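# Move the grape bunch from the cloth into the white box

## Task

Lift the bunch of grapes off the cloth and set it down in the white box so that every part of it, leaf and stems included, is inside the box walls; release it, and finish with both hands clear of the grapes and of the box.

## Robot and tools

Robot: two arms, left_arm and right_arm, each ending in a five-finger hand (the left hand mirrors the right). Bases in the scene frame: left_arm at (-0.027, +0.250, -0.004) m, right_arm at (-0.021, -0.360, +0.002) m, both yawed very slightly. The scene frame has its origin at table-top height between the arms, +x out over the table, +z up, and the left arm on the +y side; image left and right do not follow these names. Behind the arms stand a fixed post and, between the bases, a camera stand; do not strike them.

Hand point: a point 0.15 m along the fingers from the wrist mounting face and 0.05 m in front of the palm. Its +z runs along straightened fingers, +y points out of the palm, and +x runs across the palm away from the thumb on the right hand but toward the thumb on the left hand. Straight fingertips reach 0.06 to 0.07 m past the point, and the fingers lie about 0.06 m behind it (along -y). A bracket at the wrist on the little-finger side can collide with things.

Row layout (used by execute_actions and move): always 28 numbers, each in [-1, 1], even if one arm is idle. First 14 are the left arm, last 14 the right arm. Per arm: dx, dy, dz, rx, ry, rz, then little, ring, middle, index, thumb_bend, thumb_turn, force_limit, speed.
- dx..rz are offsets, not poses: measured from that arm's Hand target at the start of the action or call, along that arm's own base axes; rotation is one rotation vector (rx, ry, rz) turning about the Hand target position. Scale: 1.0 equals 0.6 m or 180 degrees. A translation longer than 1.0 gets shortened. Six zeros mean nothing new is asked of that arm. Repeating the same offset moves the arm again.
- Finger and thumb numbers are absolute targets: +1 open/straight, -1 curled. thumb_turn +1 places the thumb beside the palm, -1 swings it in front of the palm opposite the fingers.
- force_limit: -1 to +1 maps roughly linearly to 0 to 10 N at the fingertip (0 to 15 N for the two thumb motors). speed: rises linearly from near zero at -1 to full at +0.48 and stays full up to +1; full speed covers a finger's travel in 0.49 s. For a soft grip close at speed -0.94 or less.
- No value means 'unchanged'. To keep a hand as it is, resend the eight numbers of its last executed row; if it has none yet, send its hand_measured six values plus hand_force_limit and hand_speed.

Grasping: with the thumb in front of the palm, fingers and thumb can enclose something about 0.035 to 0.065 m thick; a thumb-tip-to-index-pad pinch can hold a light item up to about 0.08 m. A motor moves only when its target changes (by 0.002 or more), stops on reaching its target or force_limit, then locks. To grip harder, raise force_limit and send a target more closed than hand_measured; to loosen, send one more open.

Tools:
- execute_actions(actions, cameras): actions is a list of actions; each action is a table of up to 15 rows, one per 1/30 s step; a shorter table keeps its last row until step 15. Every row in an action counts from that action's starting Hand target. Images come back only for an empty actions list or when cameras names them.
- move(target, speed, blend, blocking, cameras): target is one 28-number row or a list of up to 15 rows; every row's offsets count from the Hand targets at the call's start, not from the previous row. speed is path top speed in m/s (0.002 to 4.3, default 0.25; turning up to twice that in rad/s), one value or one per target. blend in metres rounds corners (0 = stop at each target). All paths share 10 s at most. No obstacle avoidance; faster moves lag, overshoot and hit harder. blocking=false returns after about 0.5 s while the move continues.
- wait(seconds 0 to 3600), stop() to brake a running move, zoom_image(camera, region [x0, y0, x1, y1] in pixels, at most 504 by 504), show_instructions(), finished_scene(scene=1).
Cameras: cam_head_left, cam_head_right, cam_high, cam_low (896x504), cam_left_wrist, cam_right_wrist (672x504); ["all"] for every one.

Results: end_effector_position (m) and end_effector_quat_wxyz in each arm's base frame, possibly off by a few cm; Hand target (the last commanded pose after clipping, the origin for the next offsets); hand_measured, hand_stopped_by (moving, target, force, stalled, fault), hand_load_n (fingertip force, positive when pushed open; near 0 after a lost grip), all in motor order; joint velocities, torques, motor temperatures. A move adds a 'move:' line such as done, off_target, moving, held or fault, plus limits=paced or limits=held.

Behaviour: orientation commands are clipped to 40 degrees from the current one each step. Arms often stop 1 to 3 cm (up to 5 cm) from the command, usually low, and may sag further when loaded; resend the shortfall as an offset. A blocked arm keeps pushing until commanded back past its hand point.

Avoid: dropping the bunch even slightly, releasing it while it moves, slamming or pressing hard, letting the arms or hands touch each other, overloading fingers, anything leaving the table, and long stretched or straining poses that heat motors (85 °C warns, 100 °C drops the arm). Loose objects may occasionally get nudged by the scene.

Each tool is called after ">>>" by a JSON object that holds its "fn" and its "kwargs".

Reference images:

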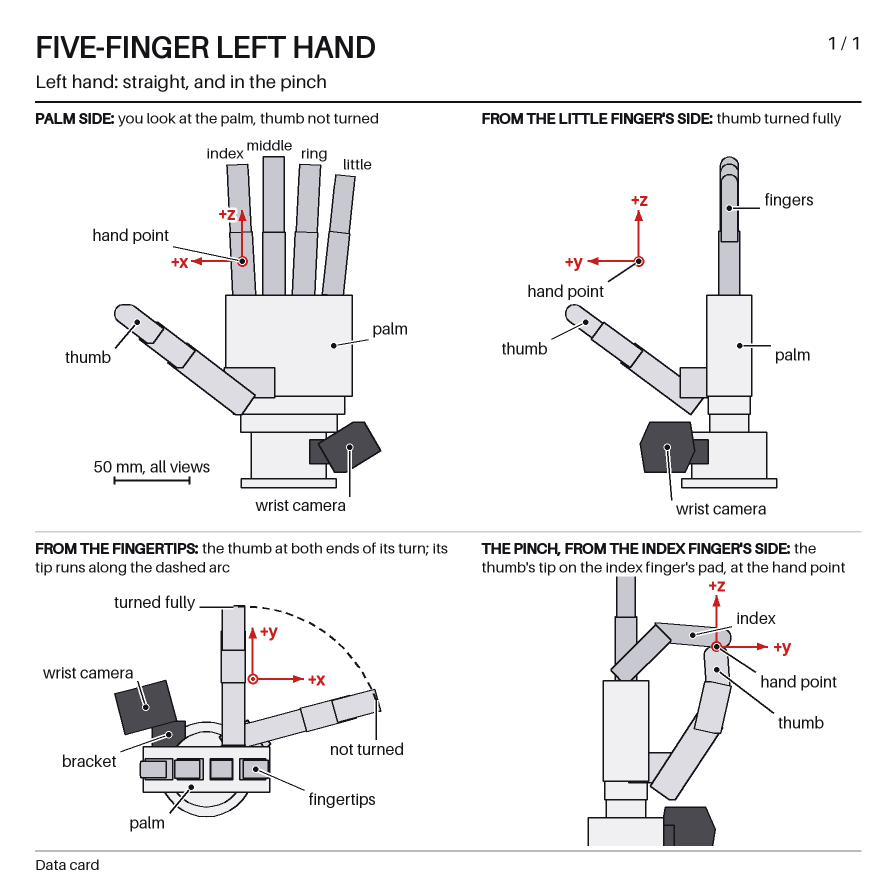

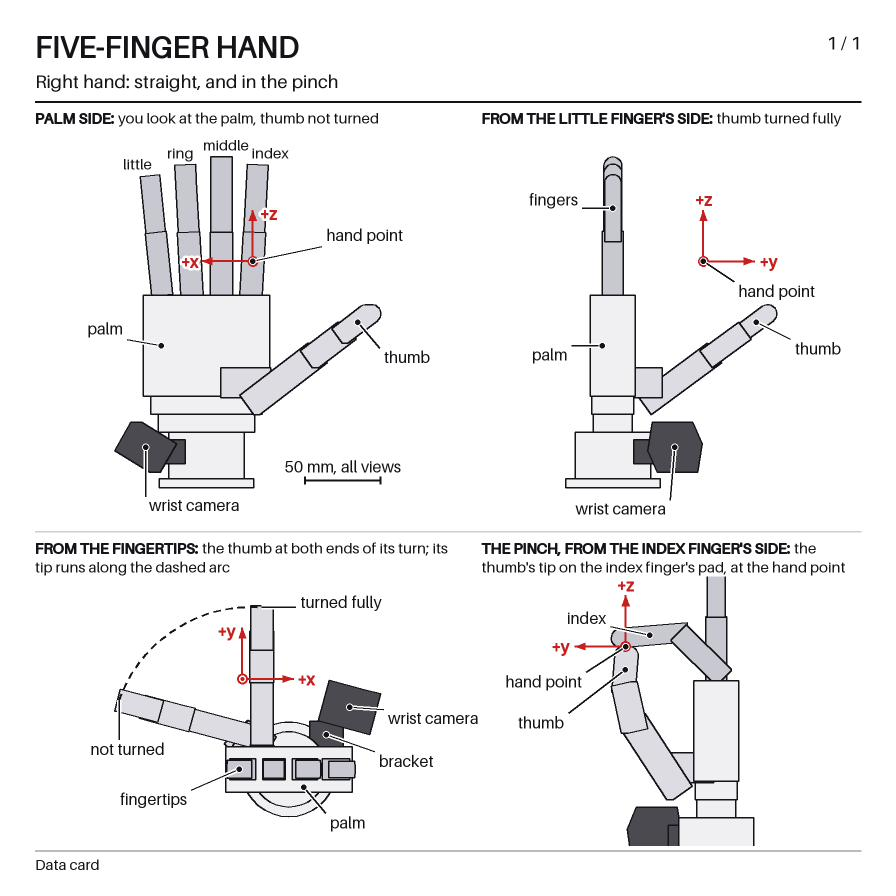

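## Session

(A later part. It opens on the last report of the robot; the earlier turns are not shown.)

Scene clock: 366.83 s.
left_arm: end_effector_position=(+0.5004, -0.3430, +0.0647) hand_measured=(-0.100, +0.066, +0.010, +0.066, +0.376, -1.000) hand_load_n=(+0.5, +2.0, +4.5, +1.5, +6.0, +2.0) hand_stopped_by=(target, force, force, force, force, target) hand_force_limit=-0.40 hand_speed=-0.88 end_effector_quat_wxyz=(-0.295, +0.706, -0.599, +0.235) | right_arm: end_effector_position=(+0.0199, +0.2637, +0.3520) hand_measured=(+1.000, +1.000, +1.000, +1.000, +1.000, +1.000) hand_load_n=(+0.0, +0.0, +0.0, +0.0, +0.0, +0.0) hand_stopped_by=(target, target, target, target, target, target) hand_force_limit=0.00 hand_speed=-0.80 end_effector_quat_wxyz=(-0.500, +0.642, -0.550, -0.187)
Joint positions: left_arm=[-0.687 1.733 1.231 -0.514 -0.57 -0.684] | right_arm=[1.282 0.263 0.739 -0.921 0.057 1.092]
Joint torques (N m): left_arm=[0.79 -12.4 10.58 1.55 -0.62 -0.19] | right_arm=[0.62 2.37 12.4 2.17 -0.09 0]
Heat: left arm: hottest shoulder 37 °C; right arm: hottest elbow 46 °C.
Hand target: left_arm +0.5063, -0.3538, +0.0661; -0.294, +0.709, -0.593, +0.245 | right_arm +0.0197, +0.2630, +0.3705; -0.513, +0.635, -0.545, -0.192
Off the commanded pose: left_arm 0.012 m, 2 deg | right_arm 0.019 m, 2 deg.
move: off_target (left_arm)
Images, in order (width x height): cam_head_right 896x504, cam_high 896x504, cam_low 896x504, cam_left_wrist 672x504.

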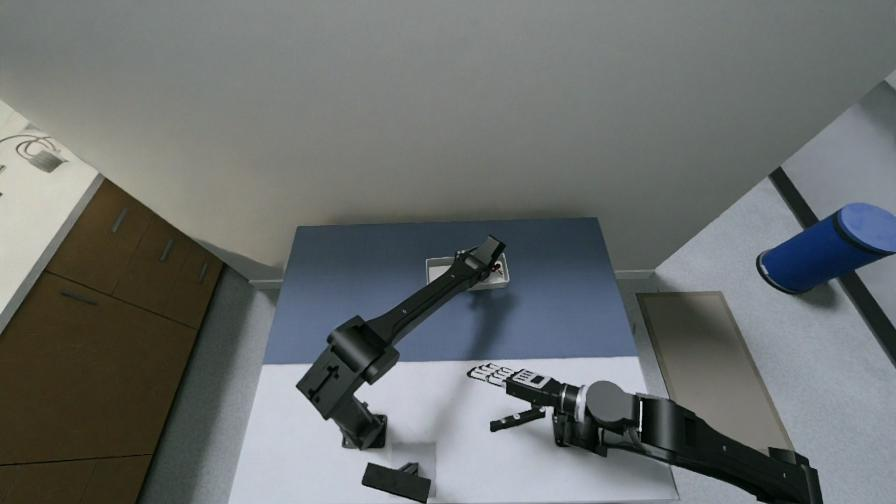

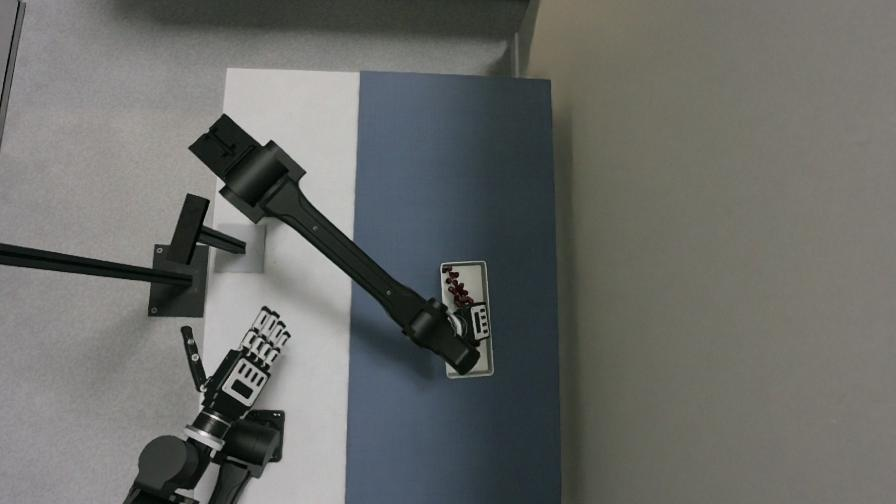

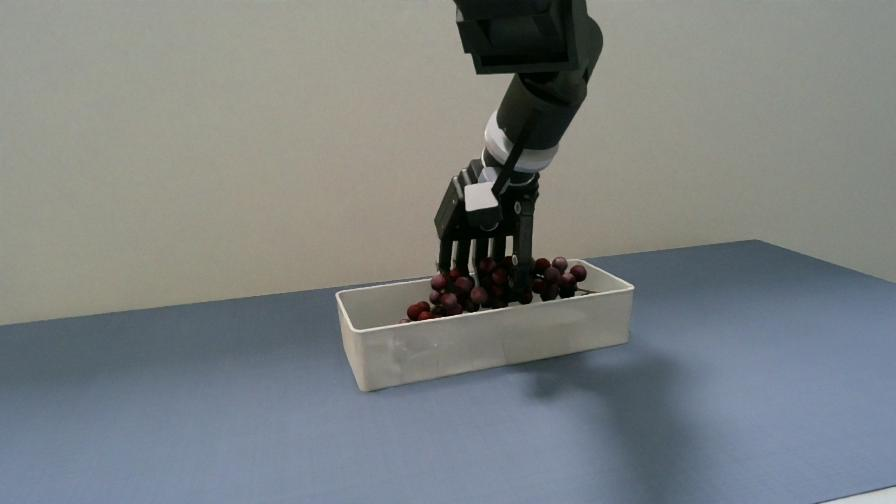

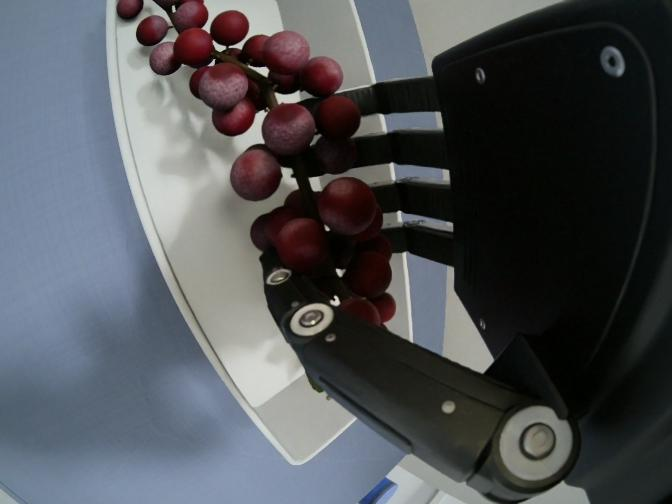

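>>> {"fn": "move", "kwargs": {"target": [0.005,-0.012,-0.033,0,0,0,-0.1,-0.1,-0.1,-0.05,0.2,-1,-0.4,-0.88,0,0,0,0,0,0,1,1,1,1,1,1,0,-0.8], "speed": 0.03, "cameras": ["cam_low","cam_left_wrist","cam_high","cam_head_right"]}}

>>> {"fn": "zoom_image", "kwargs": {"camera": "cam_high", "region": [400, 240, 540, 400]}}

>>> {"fn": "zoom_image", "kwargs": {"camera": "cam_low", "region": [320, 150, 680, 400]}}

>>> {"fn": "zoom_image", "kwargs": {"camera": "cam_head_right", "region": [420, 220, 530, 310]}}

Scene clock: 375.87 s.
left_arm: end_effector_position=(+0.5054, -0.3476, +0.0508) hand_measured=(-0.100, +0.066, +0.010, +0.066, +0.376, -1.000) hand_load_n=(+1.0, +2.0, +4.5, +1.0, +6.5, +1.0) hand_stopped_by=(target, force, force, force, force, target) hand_force_limit=-0.40 hand_speed=-0.88 end_effector_quat_wxyz=(-0.298, +0.706, -0.597, +0.237) | right_arm: end_effector_position=(+0.0199, +0.2637, +0.3520) hand_measured=(+1.000, +1.000, +1.000, +1.000, +1.000, +1.000) hand_load_n=(+0.0, +0.0, +0.0, +0.0, +0.0, +0.0) hand_stopped_by=(target, target, target, target, target, target) hand_force_limit=0.00 hand_speed=-0.80 end_effector_quat_wxyz=(-0.500, +0.642, -0.550, -0.187)
Joint positions: left_arm=[-0.69 1.765 1.231 -0.477 -0.578 -0.687] | right_arm=[1.282 0.263 0.739 -0.921 0.057 1.092]
Joint torques (N m): left_arm=[0.44 -11.87 10.44 1.62 -0.44 -0.23] | right_arm=[0.62 2.37 12.42 2.19 -0.09 0]
Heat: left arm: hottest shoulder 37 °C; right arm: hottest elbow 46 °C.
Hand target: left_arm +0.5093, -0.3611, +0.0464; -0.294, +0.709, -0.593, +0.245 | right_arm +0.0197, +0.2630, +0.3705; -0.513, +0.635, -0.545, -0.192
Off the commanded pose: left_arm 0.015 m, 1 deg | right_arm 0.019 m, 2 deg.
move: off_target (left_arm)
Images, in order (width x height): cam_head_right 896x504, cam_high 896x504, cam_low 896x504, cam_left_wrist 672x504.

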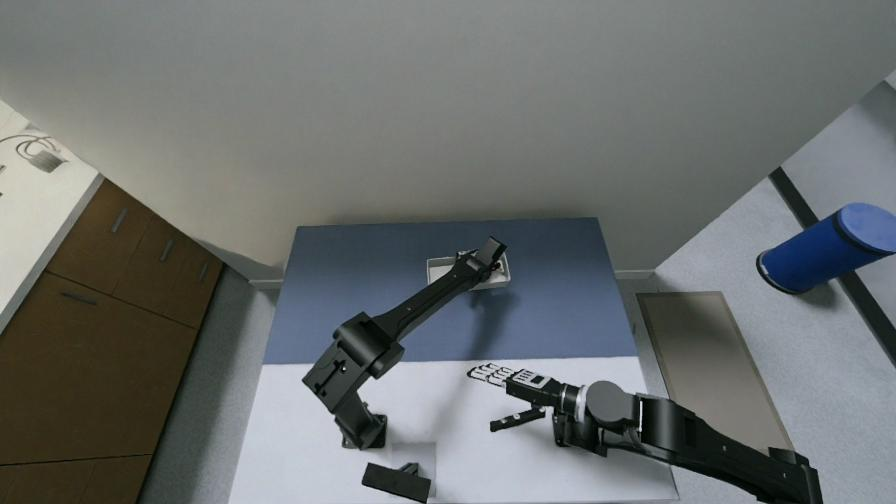

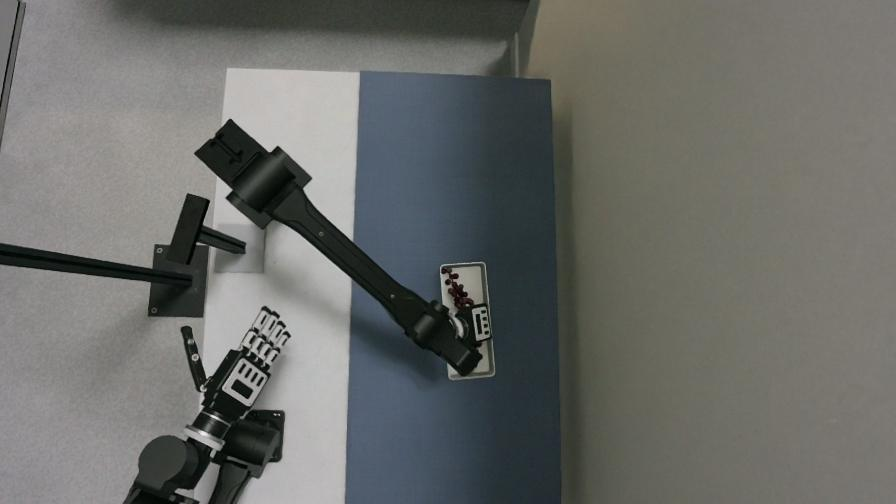

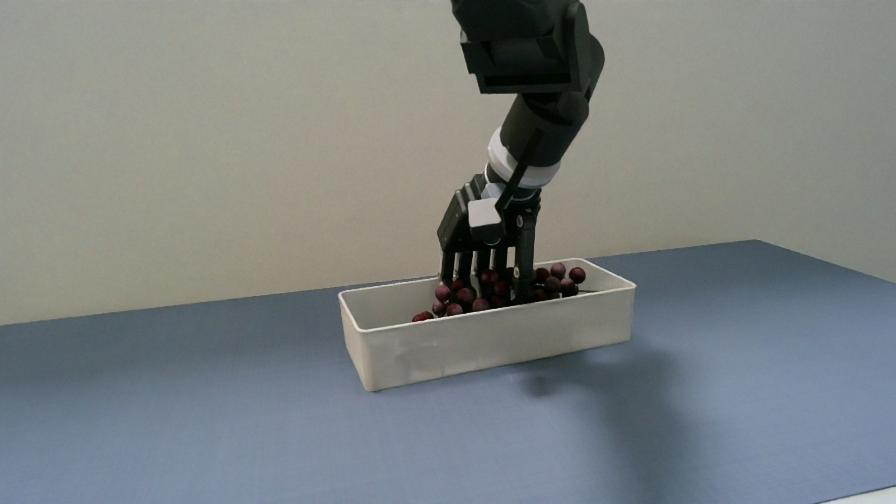

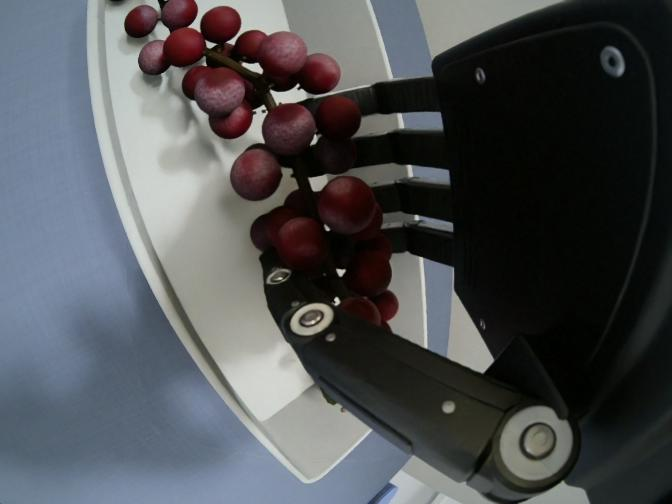

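Scaled by 3.150 from the camera's image (finer frame: 1280x720).

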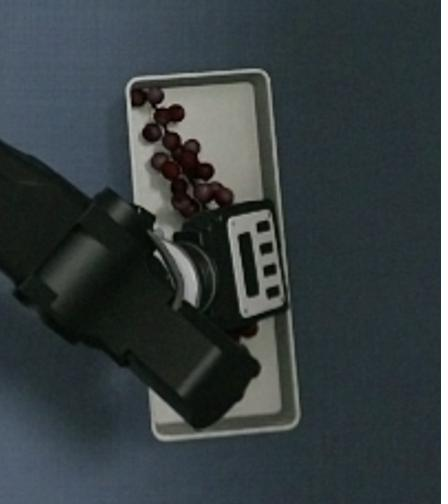

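Scaled by 1.400 from the camera's image (finer frame: 1280x720).

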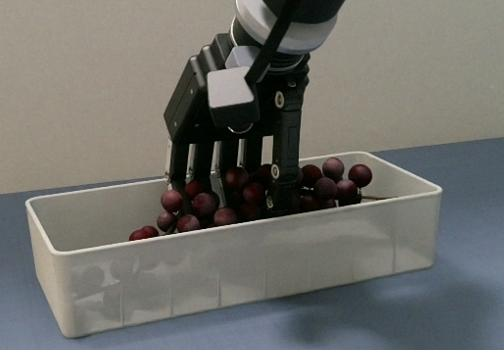

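Scaled by 4.582 from the camera's image (finer frame: 1280x720).

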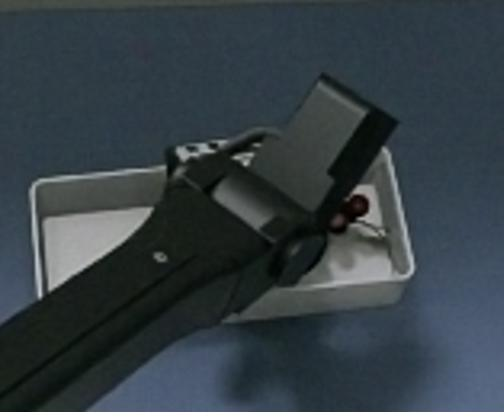

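>>> {"fn": "move", "kwargs": {"target": [[-0.0105,-0.003,-0.004,0,0,0,-0.1,-0.1,-0.1,-0.05,0.2,-1,-0.4,-0.88,0,0,0,0,0,0,1,1,1,1,1,1,0,-0.8],[-0.0105,-0.005,-0.022,0,0,0,-0.1,-0.1,-0.1,-0.05,0.2,-1,-0.4,-0.88,0,0,0,0,0,0,1,1,1,1,1,1,0,-0.8]], "speed": 0.03, "cameras": ["cam_low","cam_left_wrist","cam_high","cam_head_right"]}}

>>> {"fn": "zoom_image", "kwargs": {"camera": "cam_high", "region": [400, 240, 540, 400]}}

>>> {"fn": "zoom_image", "kwargs": {"camera": "cam_low", "region": [320, 150, 680, 400]}}

>>> {"fn": "zoom_image", "kwargs": {"camera": "cam_left_wrist", "region": [60, 0, 480, 450]}}

Scene clock: 387.23 s.
left_arm: end_effector_position=(+0.5075, -0.3559, +0.0476) hand_measured=(-0.100, +0.066, +0.010, +0.066, +0.376, -1.000) hand_load_n=(+1.0, +2.0, +3.5, +0.5, +6.0, +2.0) hand_stopped_by=(target, force, force, force, force, target) hand_force_limit=-0.40 hand_speed=-0.88 end_effector_quat_wxyz=(-0.299, +0.706, -0.592, +0.247) | right_arm: end_effector_position=(+0.0199, +0.2637, +0.3520) hand_measured=(+1.000, +1.000, +1.000, +1.000, +1.000, +1.000) hand_load_n=(+0.0, +0.0, +0.0, +0.0, +0.0, +0.0) hand_stopped_by=(target, target, target, target, target, target) hand_force_limit=0.00 hand_speed=-0.80 end_effector_quat_wxyz=(-0.500, +0.642, -0.550, -0.187)
Joint positions: left_arm=[-0.7 1.777 1.231 -0.448 -0.585 -0.697] | right_arm=[1.282 0.263 0.739 -0.921 0.057 1.092]
Joint torques (N m): left_arm=[0.38 -12.04 8.62 1.57 -0.44 -0.24] | right_arm=[0.67 2.32 12.4 2.19 -0.1 0]
Heat: left arm: hottest shoulder 37 °C; right arm: hottest elbow 46 °C.
Hand target: left_arm +0.5030, -0.3640, +0.0332; -0.294, +0.709, -0.593, +0.245 | right_arm +0.0197, +0.2630, +0.3705; -0.513, +0.635, -0.545, -0.192
Off the commanded pose: left_arm 0.017 m, 1 deg | right_arm 0.019 m, 2 deg.
move: off_target (left_arm)
Images, in order (width x height): cam_head_right 896x504, cam_high 896x504, cam_low 896x504, cam_left_wrist 672x504.

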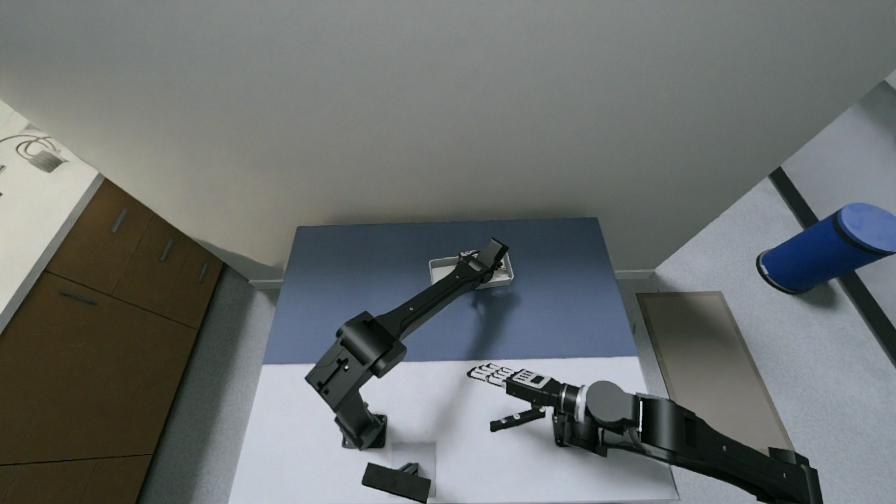

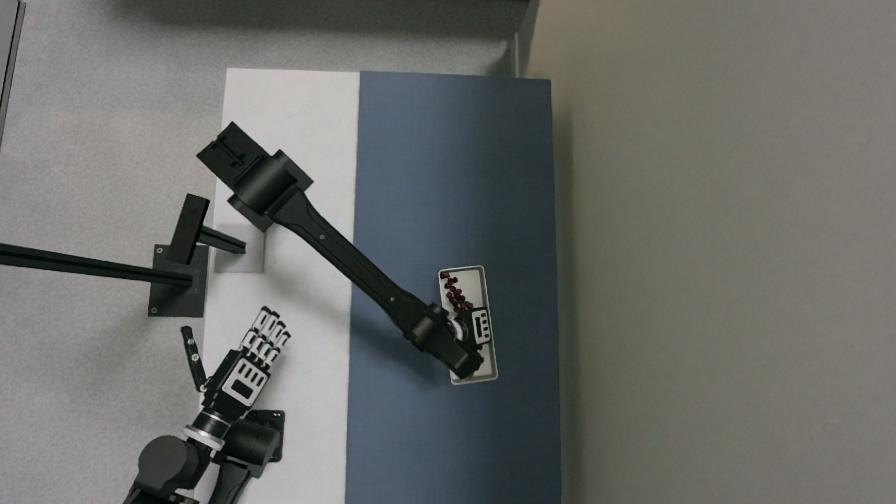

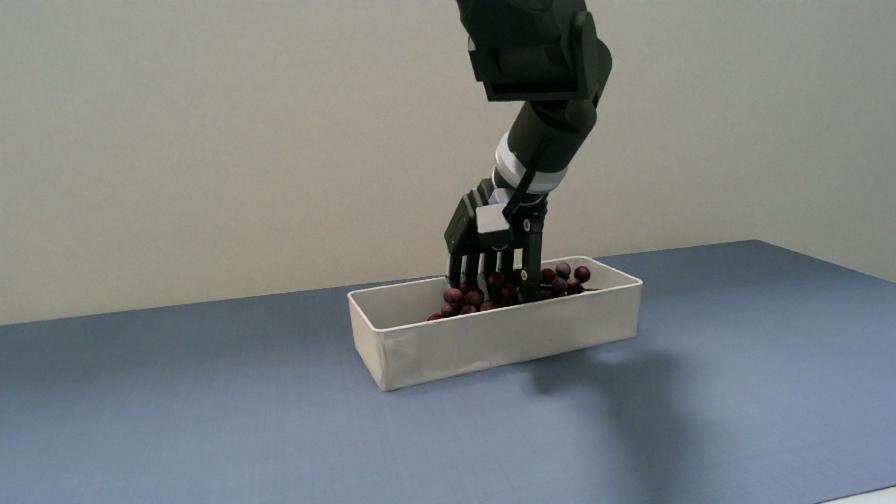

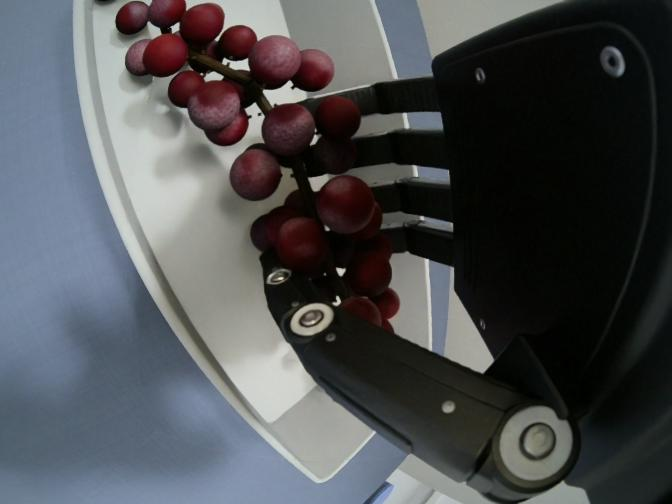

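Scaled by 3.150 from the camera's image (finer frame: 1280x720).

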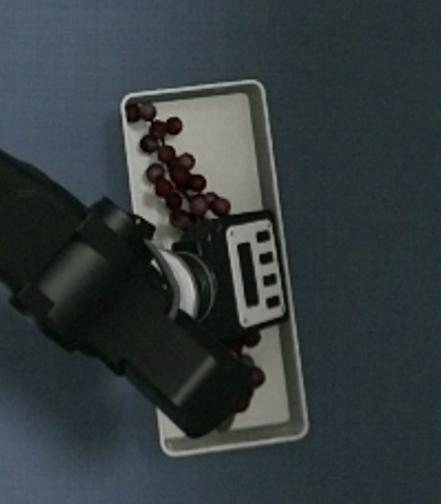

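Scaled by 1.400 from the camera's image (finer frame: 1280x720).

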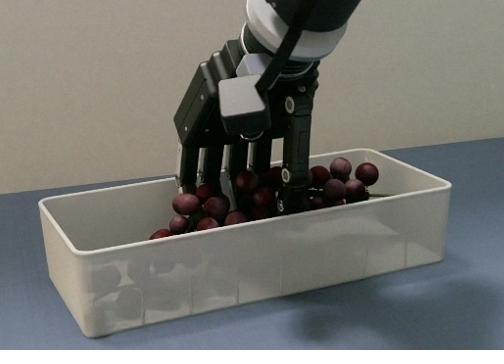

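Scaled by 1.120 from the camera's image (finer frame: 960x720).

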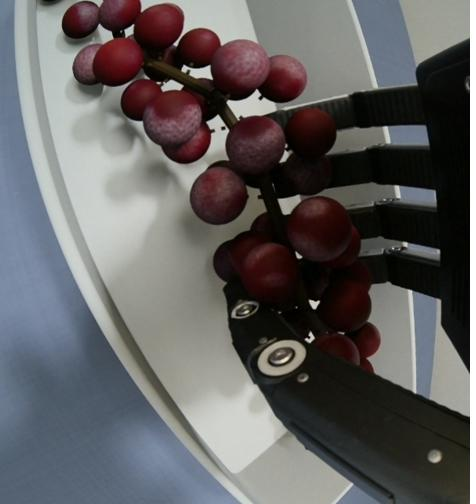

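>>> {"fn": "move", "kwargs": {"target": [-0.012,0.012,0.03,0,0,0,-0.1,-0.1,-0.1,-0.05,0.2,-1,-0.4,-0.88,0,0,0,0,0,0,1,1,1,1,1,1,0,-0.8], "speed": 0.03, "cameras": ["cam_low","cam_left_wrist","cam_high"]}}

>>> {"fn": "zoom_image", "kwargs": {"camera": "cam_high", "region": [400, 240, 540, 400]}}

>>> {"fn": "zoom_image", "kwargs": {"camera": "cam_low", "region": [320, 150, 680, 400]}}

Scene clock: 410.17 s.
left_arm: end_effector_position=(+0.5019, -0.3562, +0.0524) hand_measured=(-0.100, +0.066, +0.010, +0.066, +0.376, -1.000) hand_load_n=(+1.0, +2.0, +2.0, +0.0, +3.5, +2.0) hand_stopped_by=(target, force, force, force, force, target) hand_force_limit=-0.40 hand_speed=-0.88 end_effector_quat_wxyz=(-0.297, +0.706, -0.593, +0.248) | right_arm: end_effector_position=(+0.0199, +0.2637, +0.3520) hand_measured=(+1.000, +1.000, +1.000, +1.000, +1.000, +1.000) hand_load_n=(+0.0, +0.0, -0.5, +0.5, +0.0, +0.0) hand_stopped_by=(target, target, target, target, target, target) hand_force_limit=0.00 hand_speed=-0.80 end_effector_quat_wxyz=(-0.500, +0.642, -0.550, -0.187)
Joint positions: left_arm=[-0.706 1.761 1.222 -0.458 -0.585 -0.703] | right_arm=[1.282 0.263 0.739 -0.921 0.057 1.092]
Joint torques (N m): left_arm=[0.91 -14.1 8.28 0.61 -0.41 -0.2] | right_arm=[0.62 2.32 12.41 2.21 -0.1 0]
Heat: left arm: hottest shoulder 37 °C; right arm: hottest elbow 46 °C.
Hand target: left_arm +0.4957, -0.3567, +0.0511; -0.294, +0.709, -0.593, +0.245 | right_arm +0.0197, +0.2630, +0.3705; -0.513, +0.635, -0.545, -0.192
Off the commanded pose: left_arm 0.006 m, 1 deg | right_arm 0.019 m, 2 deg.
move: done
Images, in order (width x height): cam_high 896x504, cam_low 896x504, cam_left_wrist 672x504.

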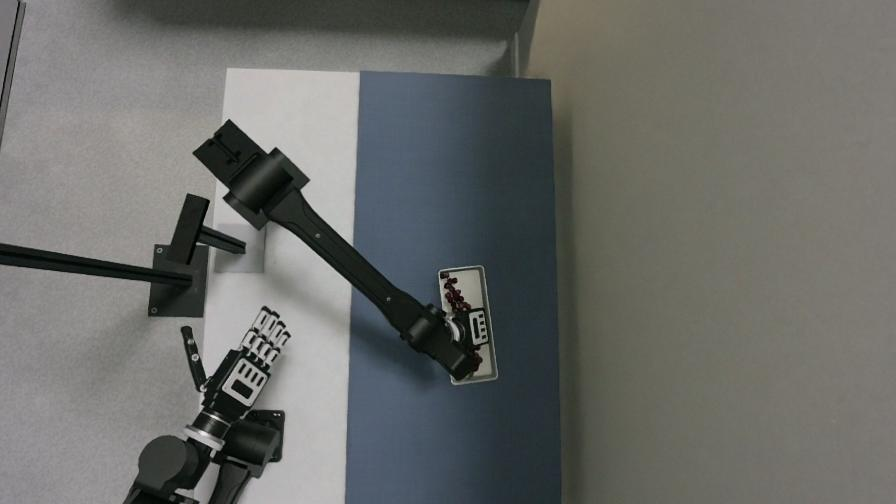

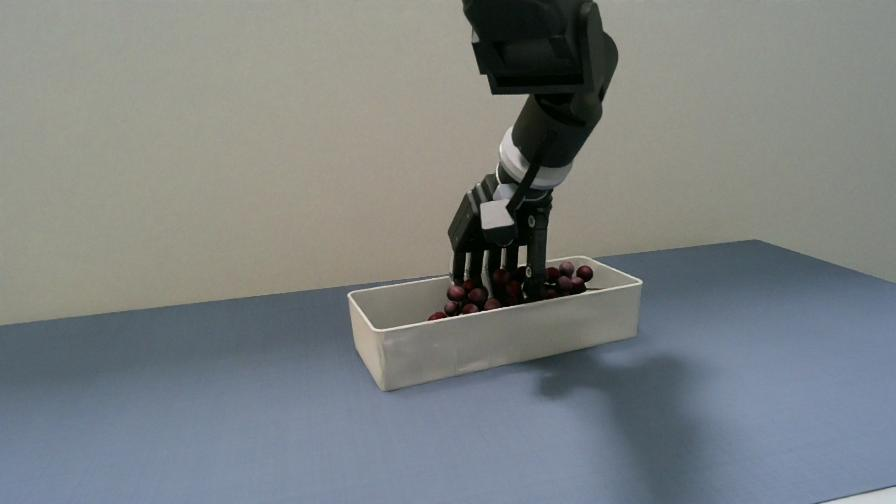

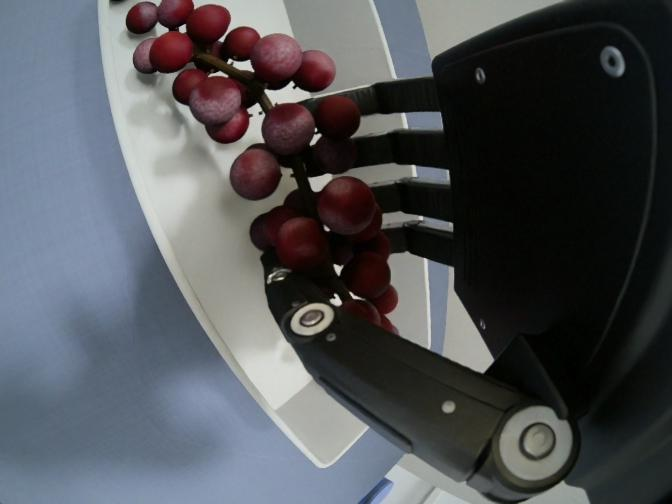

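Scaled by 3.150 from the camera's image (finer frame: 1280x720).

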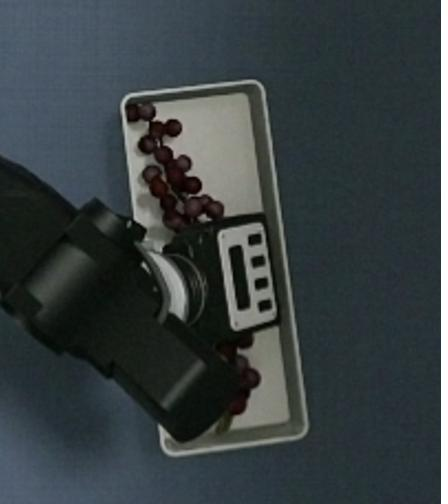

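Scaled by 1.400 from the camera's image (finer frame: 1280x720).

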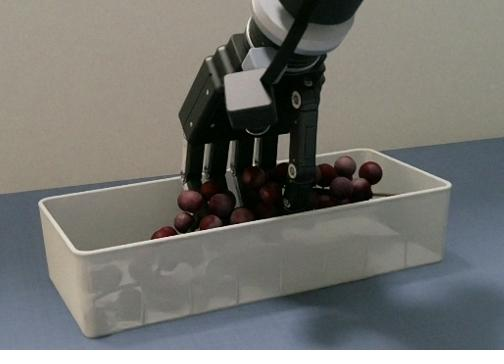

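>>> {"fn": "move", "kwargs": {"target": [0.0,0.0,-0.03,0,0,0,-0.1,-0.1,-0.1,-0.05,0.2,-1,-0.4,-0.88,0,0,0,0,0,0,1,1,1,1,1,1,0,-0.8], "speed": 0.03, "cameras": ["cam_low","cam_left_wrist","cam_high"]}}

>>> {"fn": "zoom_image", "kwargs": {"camera": "cam_high", "region": [400, 240, 540, 400]}}

>>> {"fn": "zoom_image", "kwargs": {"camera": "cam_low", "region": [320, 150, 680, 400]}}

Scene clock: 415.93 s.
left_arm: end_effector_position=(+0.5024, -0.3567, +0.0496) hand_measured=(-0.100, +0.066, +0.010, +0.066, +0.376, -1.000) hand_load_n=(+1.0, +2.0, +1.5, +0.0, +3.0, +2.0) hand_stopped_by=(target, force, force, force, force, target) hand_force_limit=-0.40 hand_speed=-0.88 end_effector_quat_wxyz=(-0.297, +0.706, -0.590, +0.255) | right_arm: end_effector_position=(+0.0199, +0.2637, +0.3520) hand_measured=(+1.000, +1.000, +1.000, +1.000, +1.000, +1.000) hand_load_n=(-0.5, +0.0, +0.0, +0.0, +0.0, +0.0) hand_stopped_by=(target, target, target, target, target, target) hand_force_limit=0.00 hand_speed=-0.80 end_effector_quat_wxyz=(-0.500, +0.642, -0.550, -0.187)
Joint positions: left_arm=[-0.706 1.761 1.208 -0.43 -0.585 -0.703] | right_arm=[1.282 0.263 0.739 -0.921 0.057 1.092]
Joint torques (N m): left_arm=[0.91 -12.28 7.77 1.31 -0.41 -0.17] | right_arm=[0.67 2.32 12.41 2.19 -0.09 0]
Heat: left arm: hottest shoulder 37 °C; right arm: hottest elbow 46 °C.
Hand target: left_arm +0.4958, -0.3567, +0.0331; -0.294, +0.709, -0.593, +0.245 | right_arm +0.0197, +0.2630, +0.3705; -0.513, +0.635, -0.545, -0.192
Off the commanded pose: left_arm 0.018 m, 1 deg | right_arm 0.019 m, 2 deg.
move: off_target (left_arm)
Images, in order (width x height): cam_high 896x504, cam_low 896x504, cam_left_wrist 672x504.

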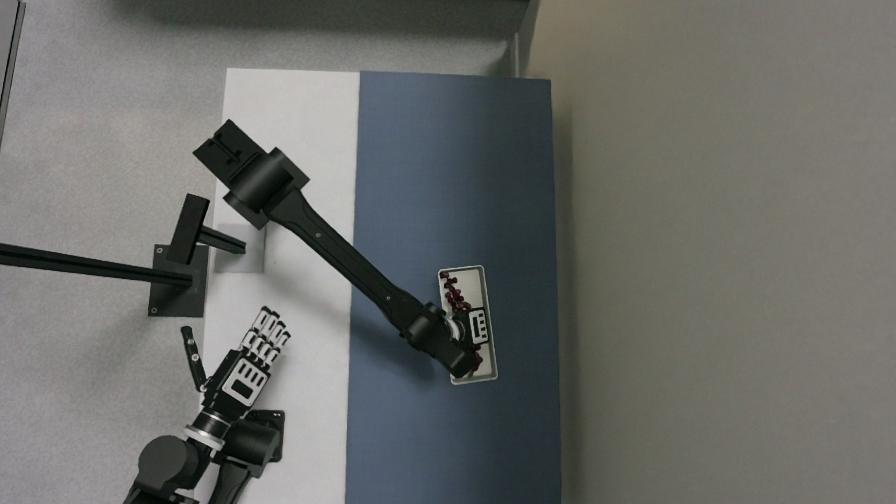

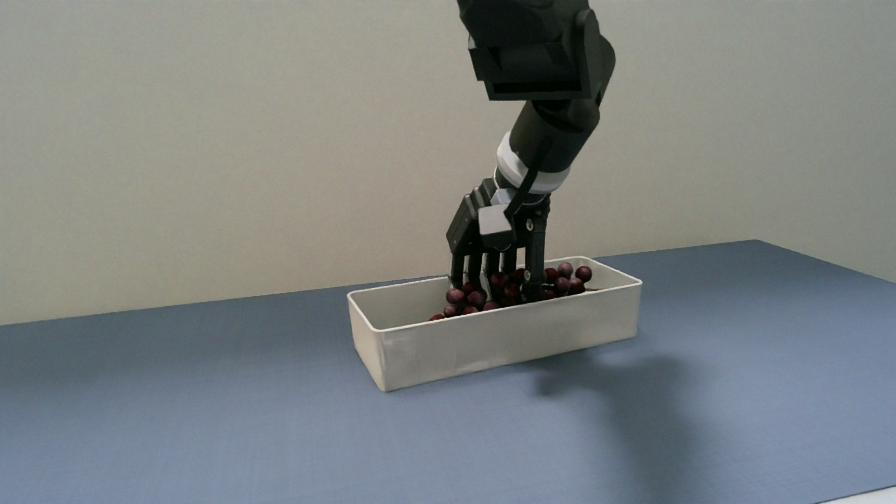

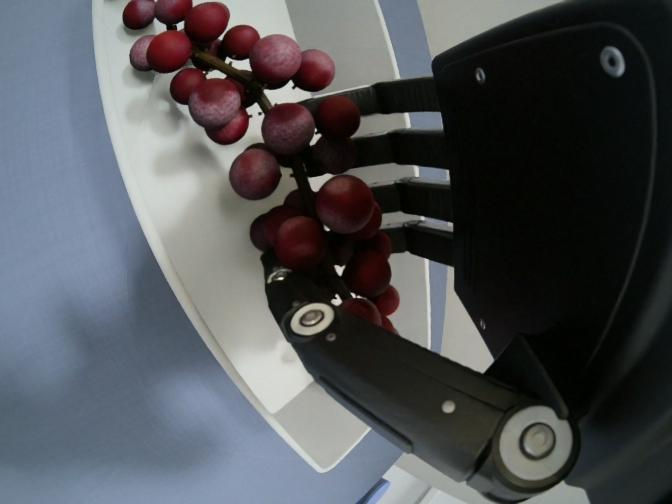

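Scaled by 3.150 from the camera's image (finer frame: 1280x720).

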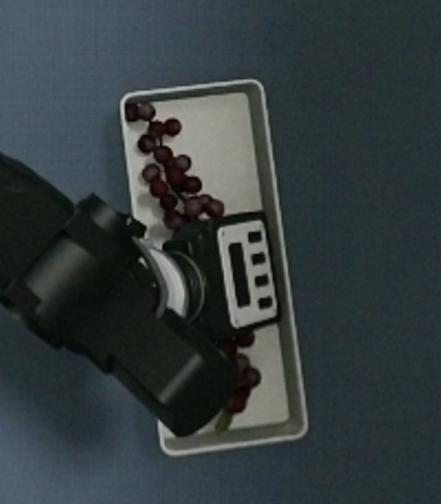

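Scaled by 1.400 from the camera's image (finer frame: 1280x720).

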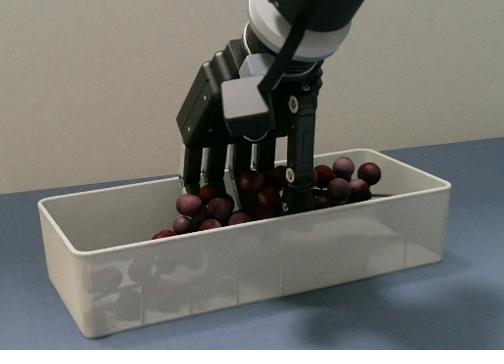

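>>> {"fn": "move", "kwargs": {"target": [0.0,0.0,-0.015,0,0,0,-0.1,-0.1,-0.1,-0.05,0.2,-1,-0.4,-0.88,0,0,0,0,0,0,1,1,1,1,1,1,0,-0.8], "speed": 0.03, "cameras": ["cam_low","cam_left_wrist","cam_high"]}}

>>> {"fn": "zoom_image", "kwargs": {"camera": "cam_high", "region": [400, 240, 540, 400]}}

>>> {"fn": "zoom_image", "kwargs": {"camera": "cam_low", "region": [320, 150, 680, 400]}}

Scene clock: 420.93 s.
left_arm: end_effector_position=(+0.5026, -0.3569, +0.0457) hand_measured=(-0.100, +0.066, +0.010, +0.066, +0.376, -1.000) hand_load_n=(+0.5, +2.0, +1.0, +0.0, +2.0, +1.0) hand_stopped_by=(target, force, force, force, force, target) hand_force_limit=-0.40 hand_speed=-0.88 end_effector_quat_wxyz=(-0.297, +0.706, -0.588, +0.258) | right_arm: end_effector_position=(+0.0199, +0.2637, +0.3520) hand_measured=(+1.000, +1.000, +1.000, +1.000, +1.000, +1.000) hand_load_n=(+0.0, +0.0, +0.0, +0.0, +0.0, +0.0) hand_stopped_by=(target, target, target, target, target, target) hand_force_limit=0.00 hand_speed=-0.80 end_effector_quat_wxyz=(-0.500, +0.642, -0.550, -0.187)
Joint positions: left_arm=[-0.706 1.764 1.198 -0.408 -0.585 -0.704] | right_arm=[1.282 0.263 0.739 -0.921 0.057 1.092]
Joint torques (N m): left_arm=[0.91 -11.75 7.79 1.32 -0.41 -0.17] | right_arm=[0.62 2.37 12.41 2.21 -0.09 0]
Heat: left arm: hottest shoulder 37 °C; right arm: hottest elbow 46 °C.
Hand target: left_arm +0.4959, -0.3568, +0.0244; -0.294, +0.709, -0.592, +0.246 | right_arm +0.0197, +0.2630, +0.3705; -0.513, +0.635, -0.545, -0.192
Off the commanded pose: left_arm 0.023 m, 2 deg | right_arm 0.019 m, 2 deg.
move: off_target (left_arm)
Images, in order (width x height): cam_high 896x504, cam_low 896x504, cam_left_wrist 672x504.

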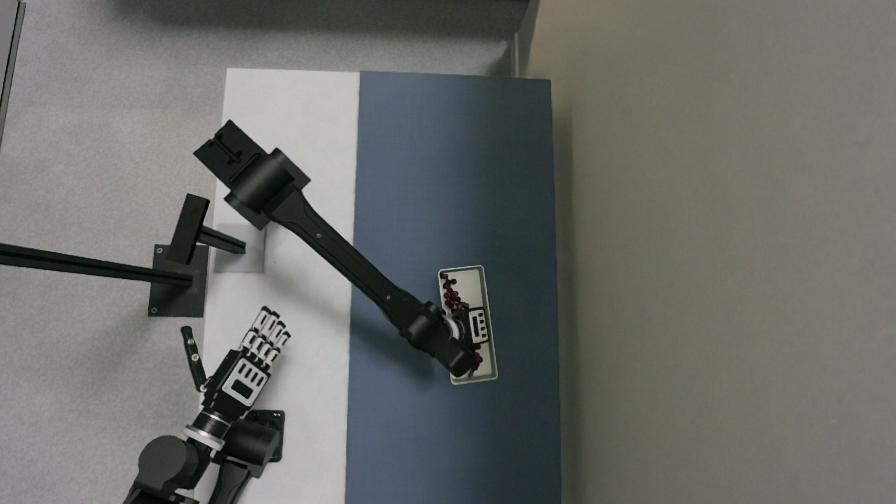

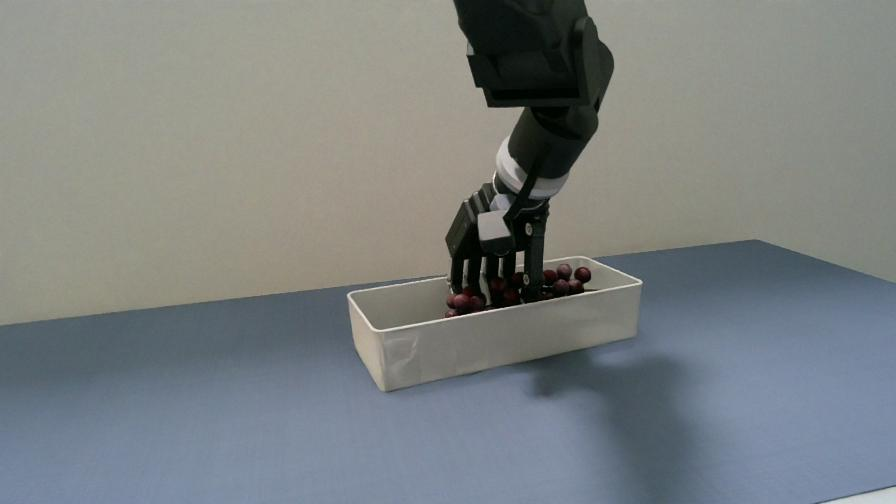

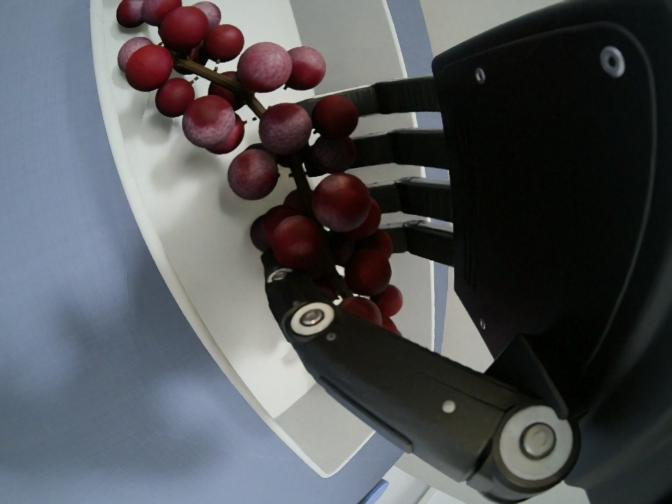

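Scaled by 3.150 from the camera's image (finer frame: 1280x720).

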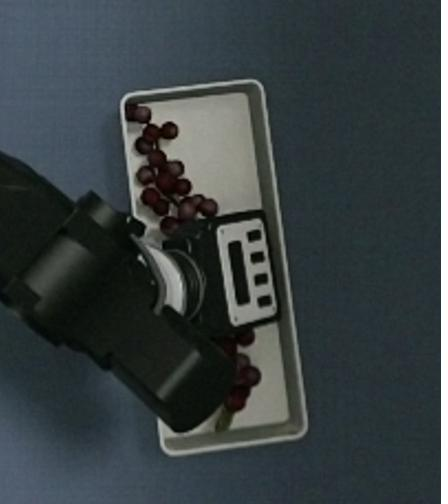

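Scaled by 1.400 from the camera's image (finer frame: 1280x720).

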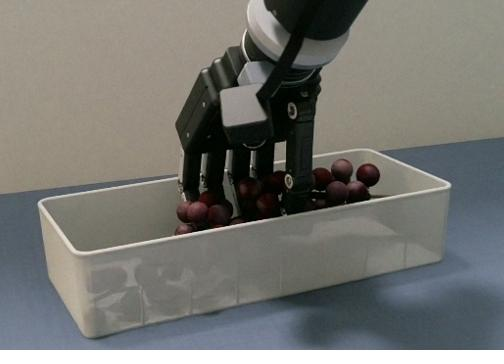

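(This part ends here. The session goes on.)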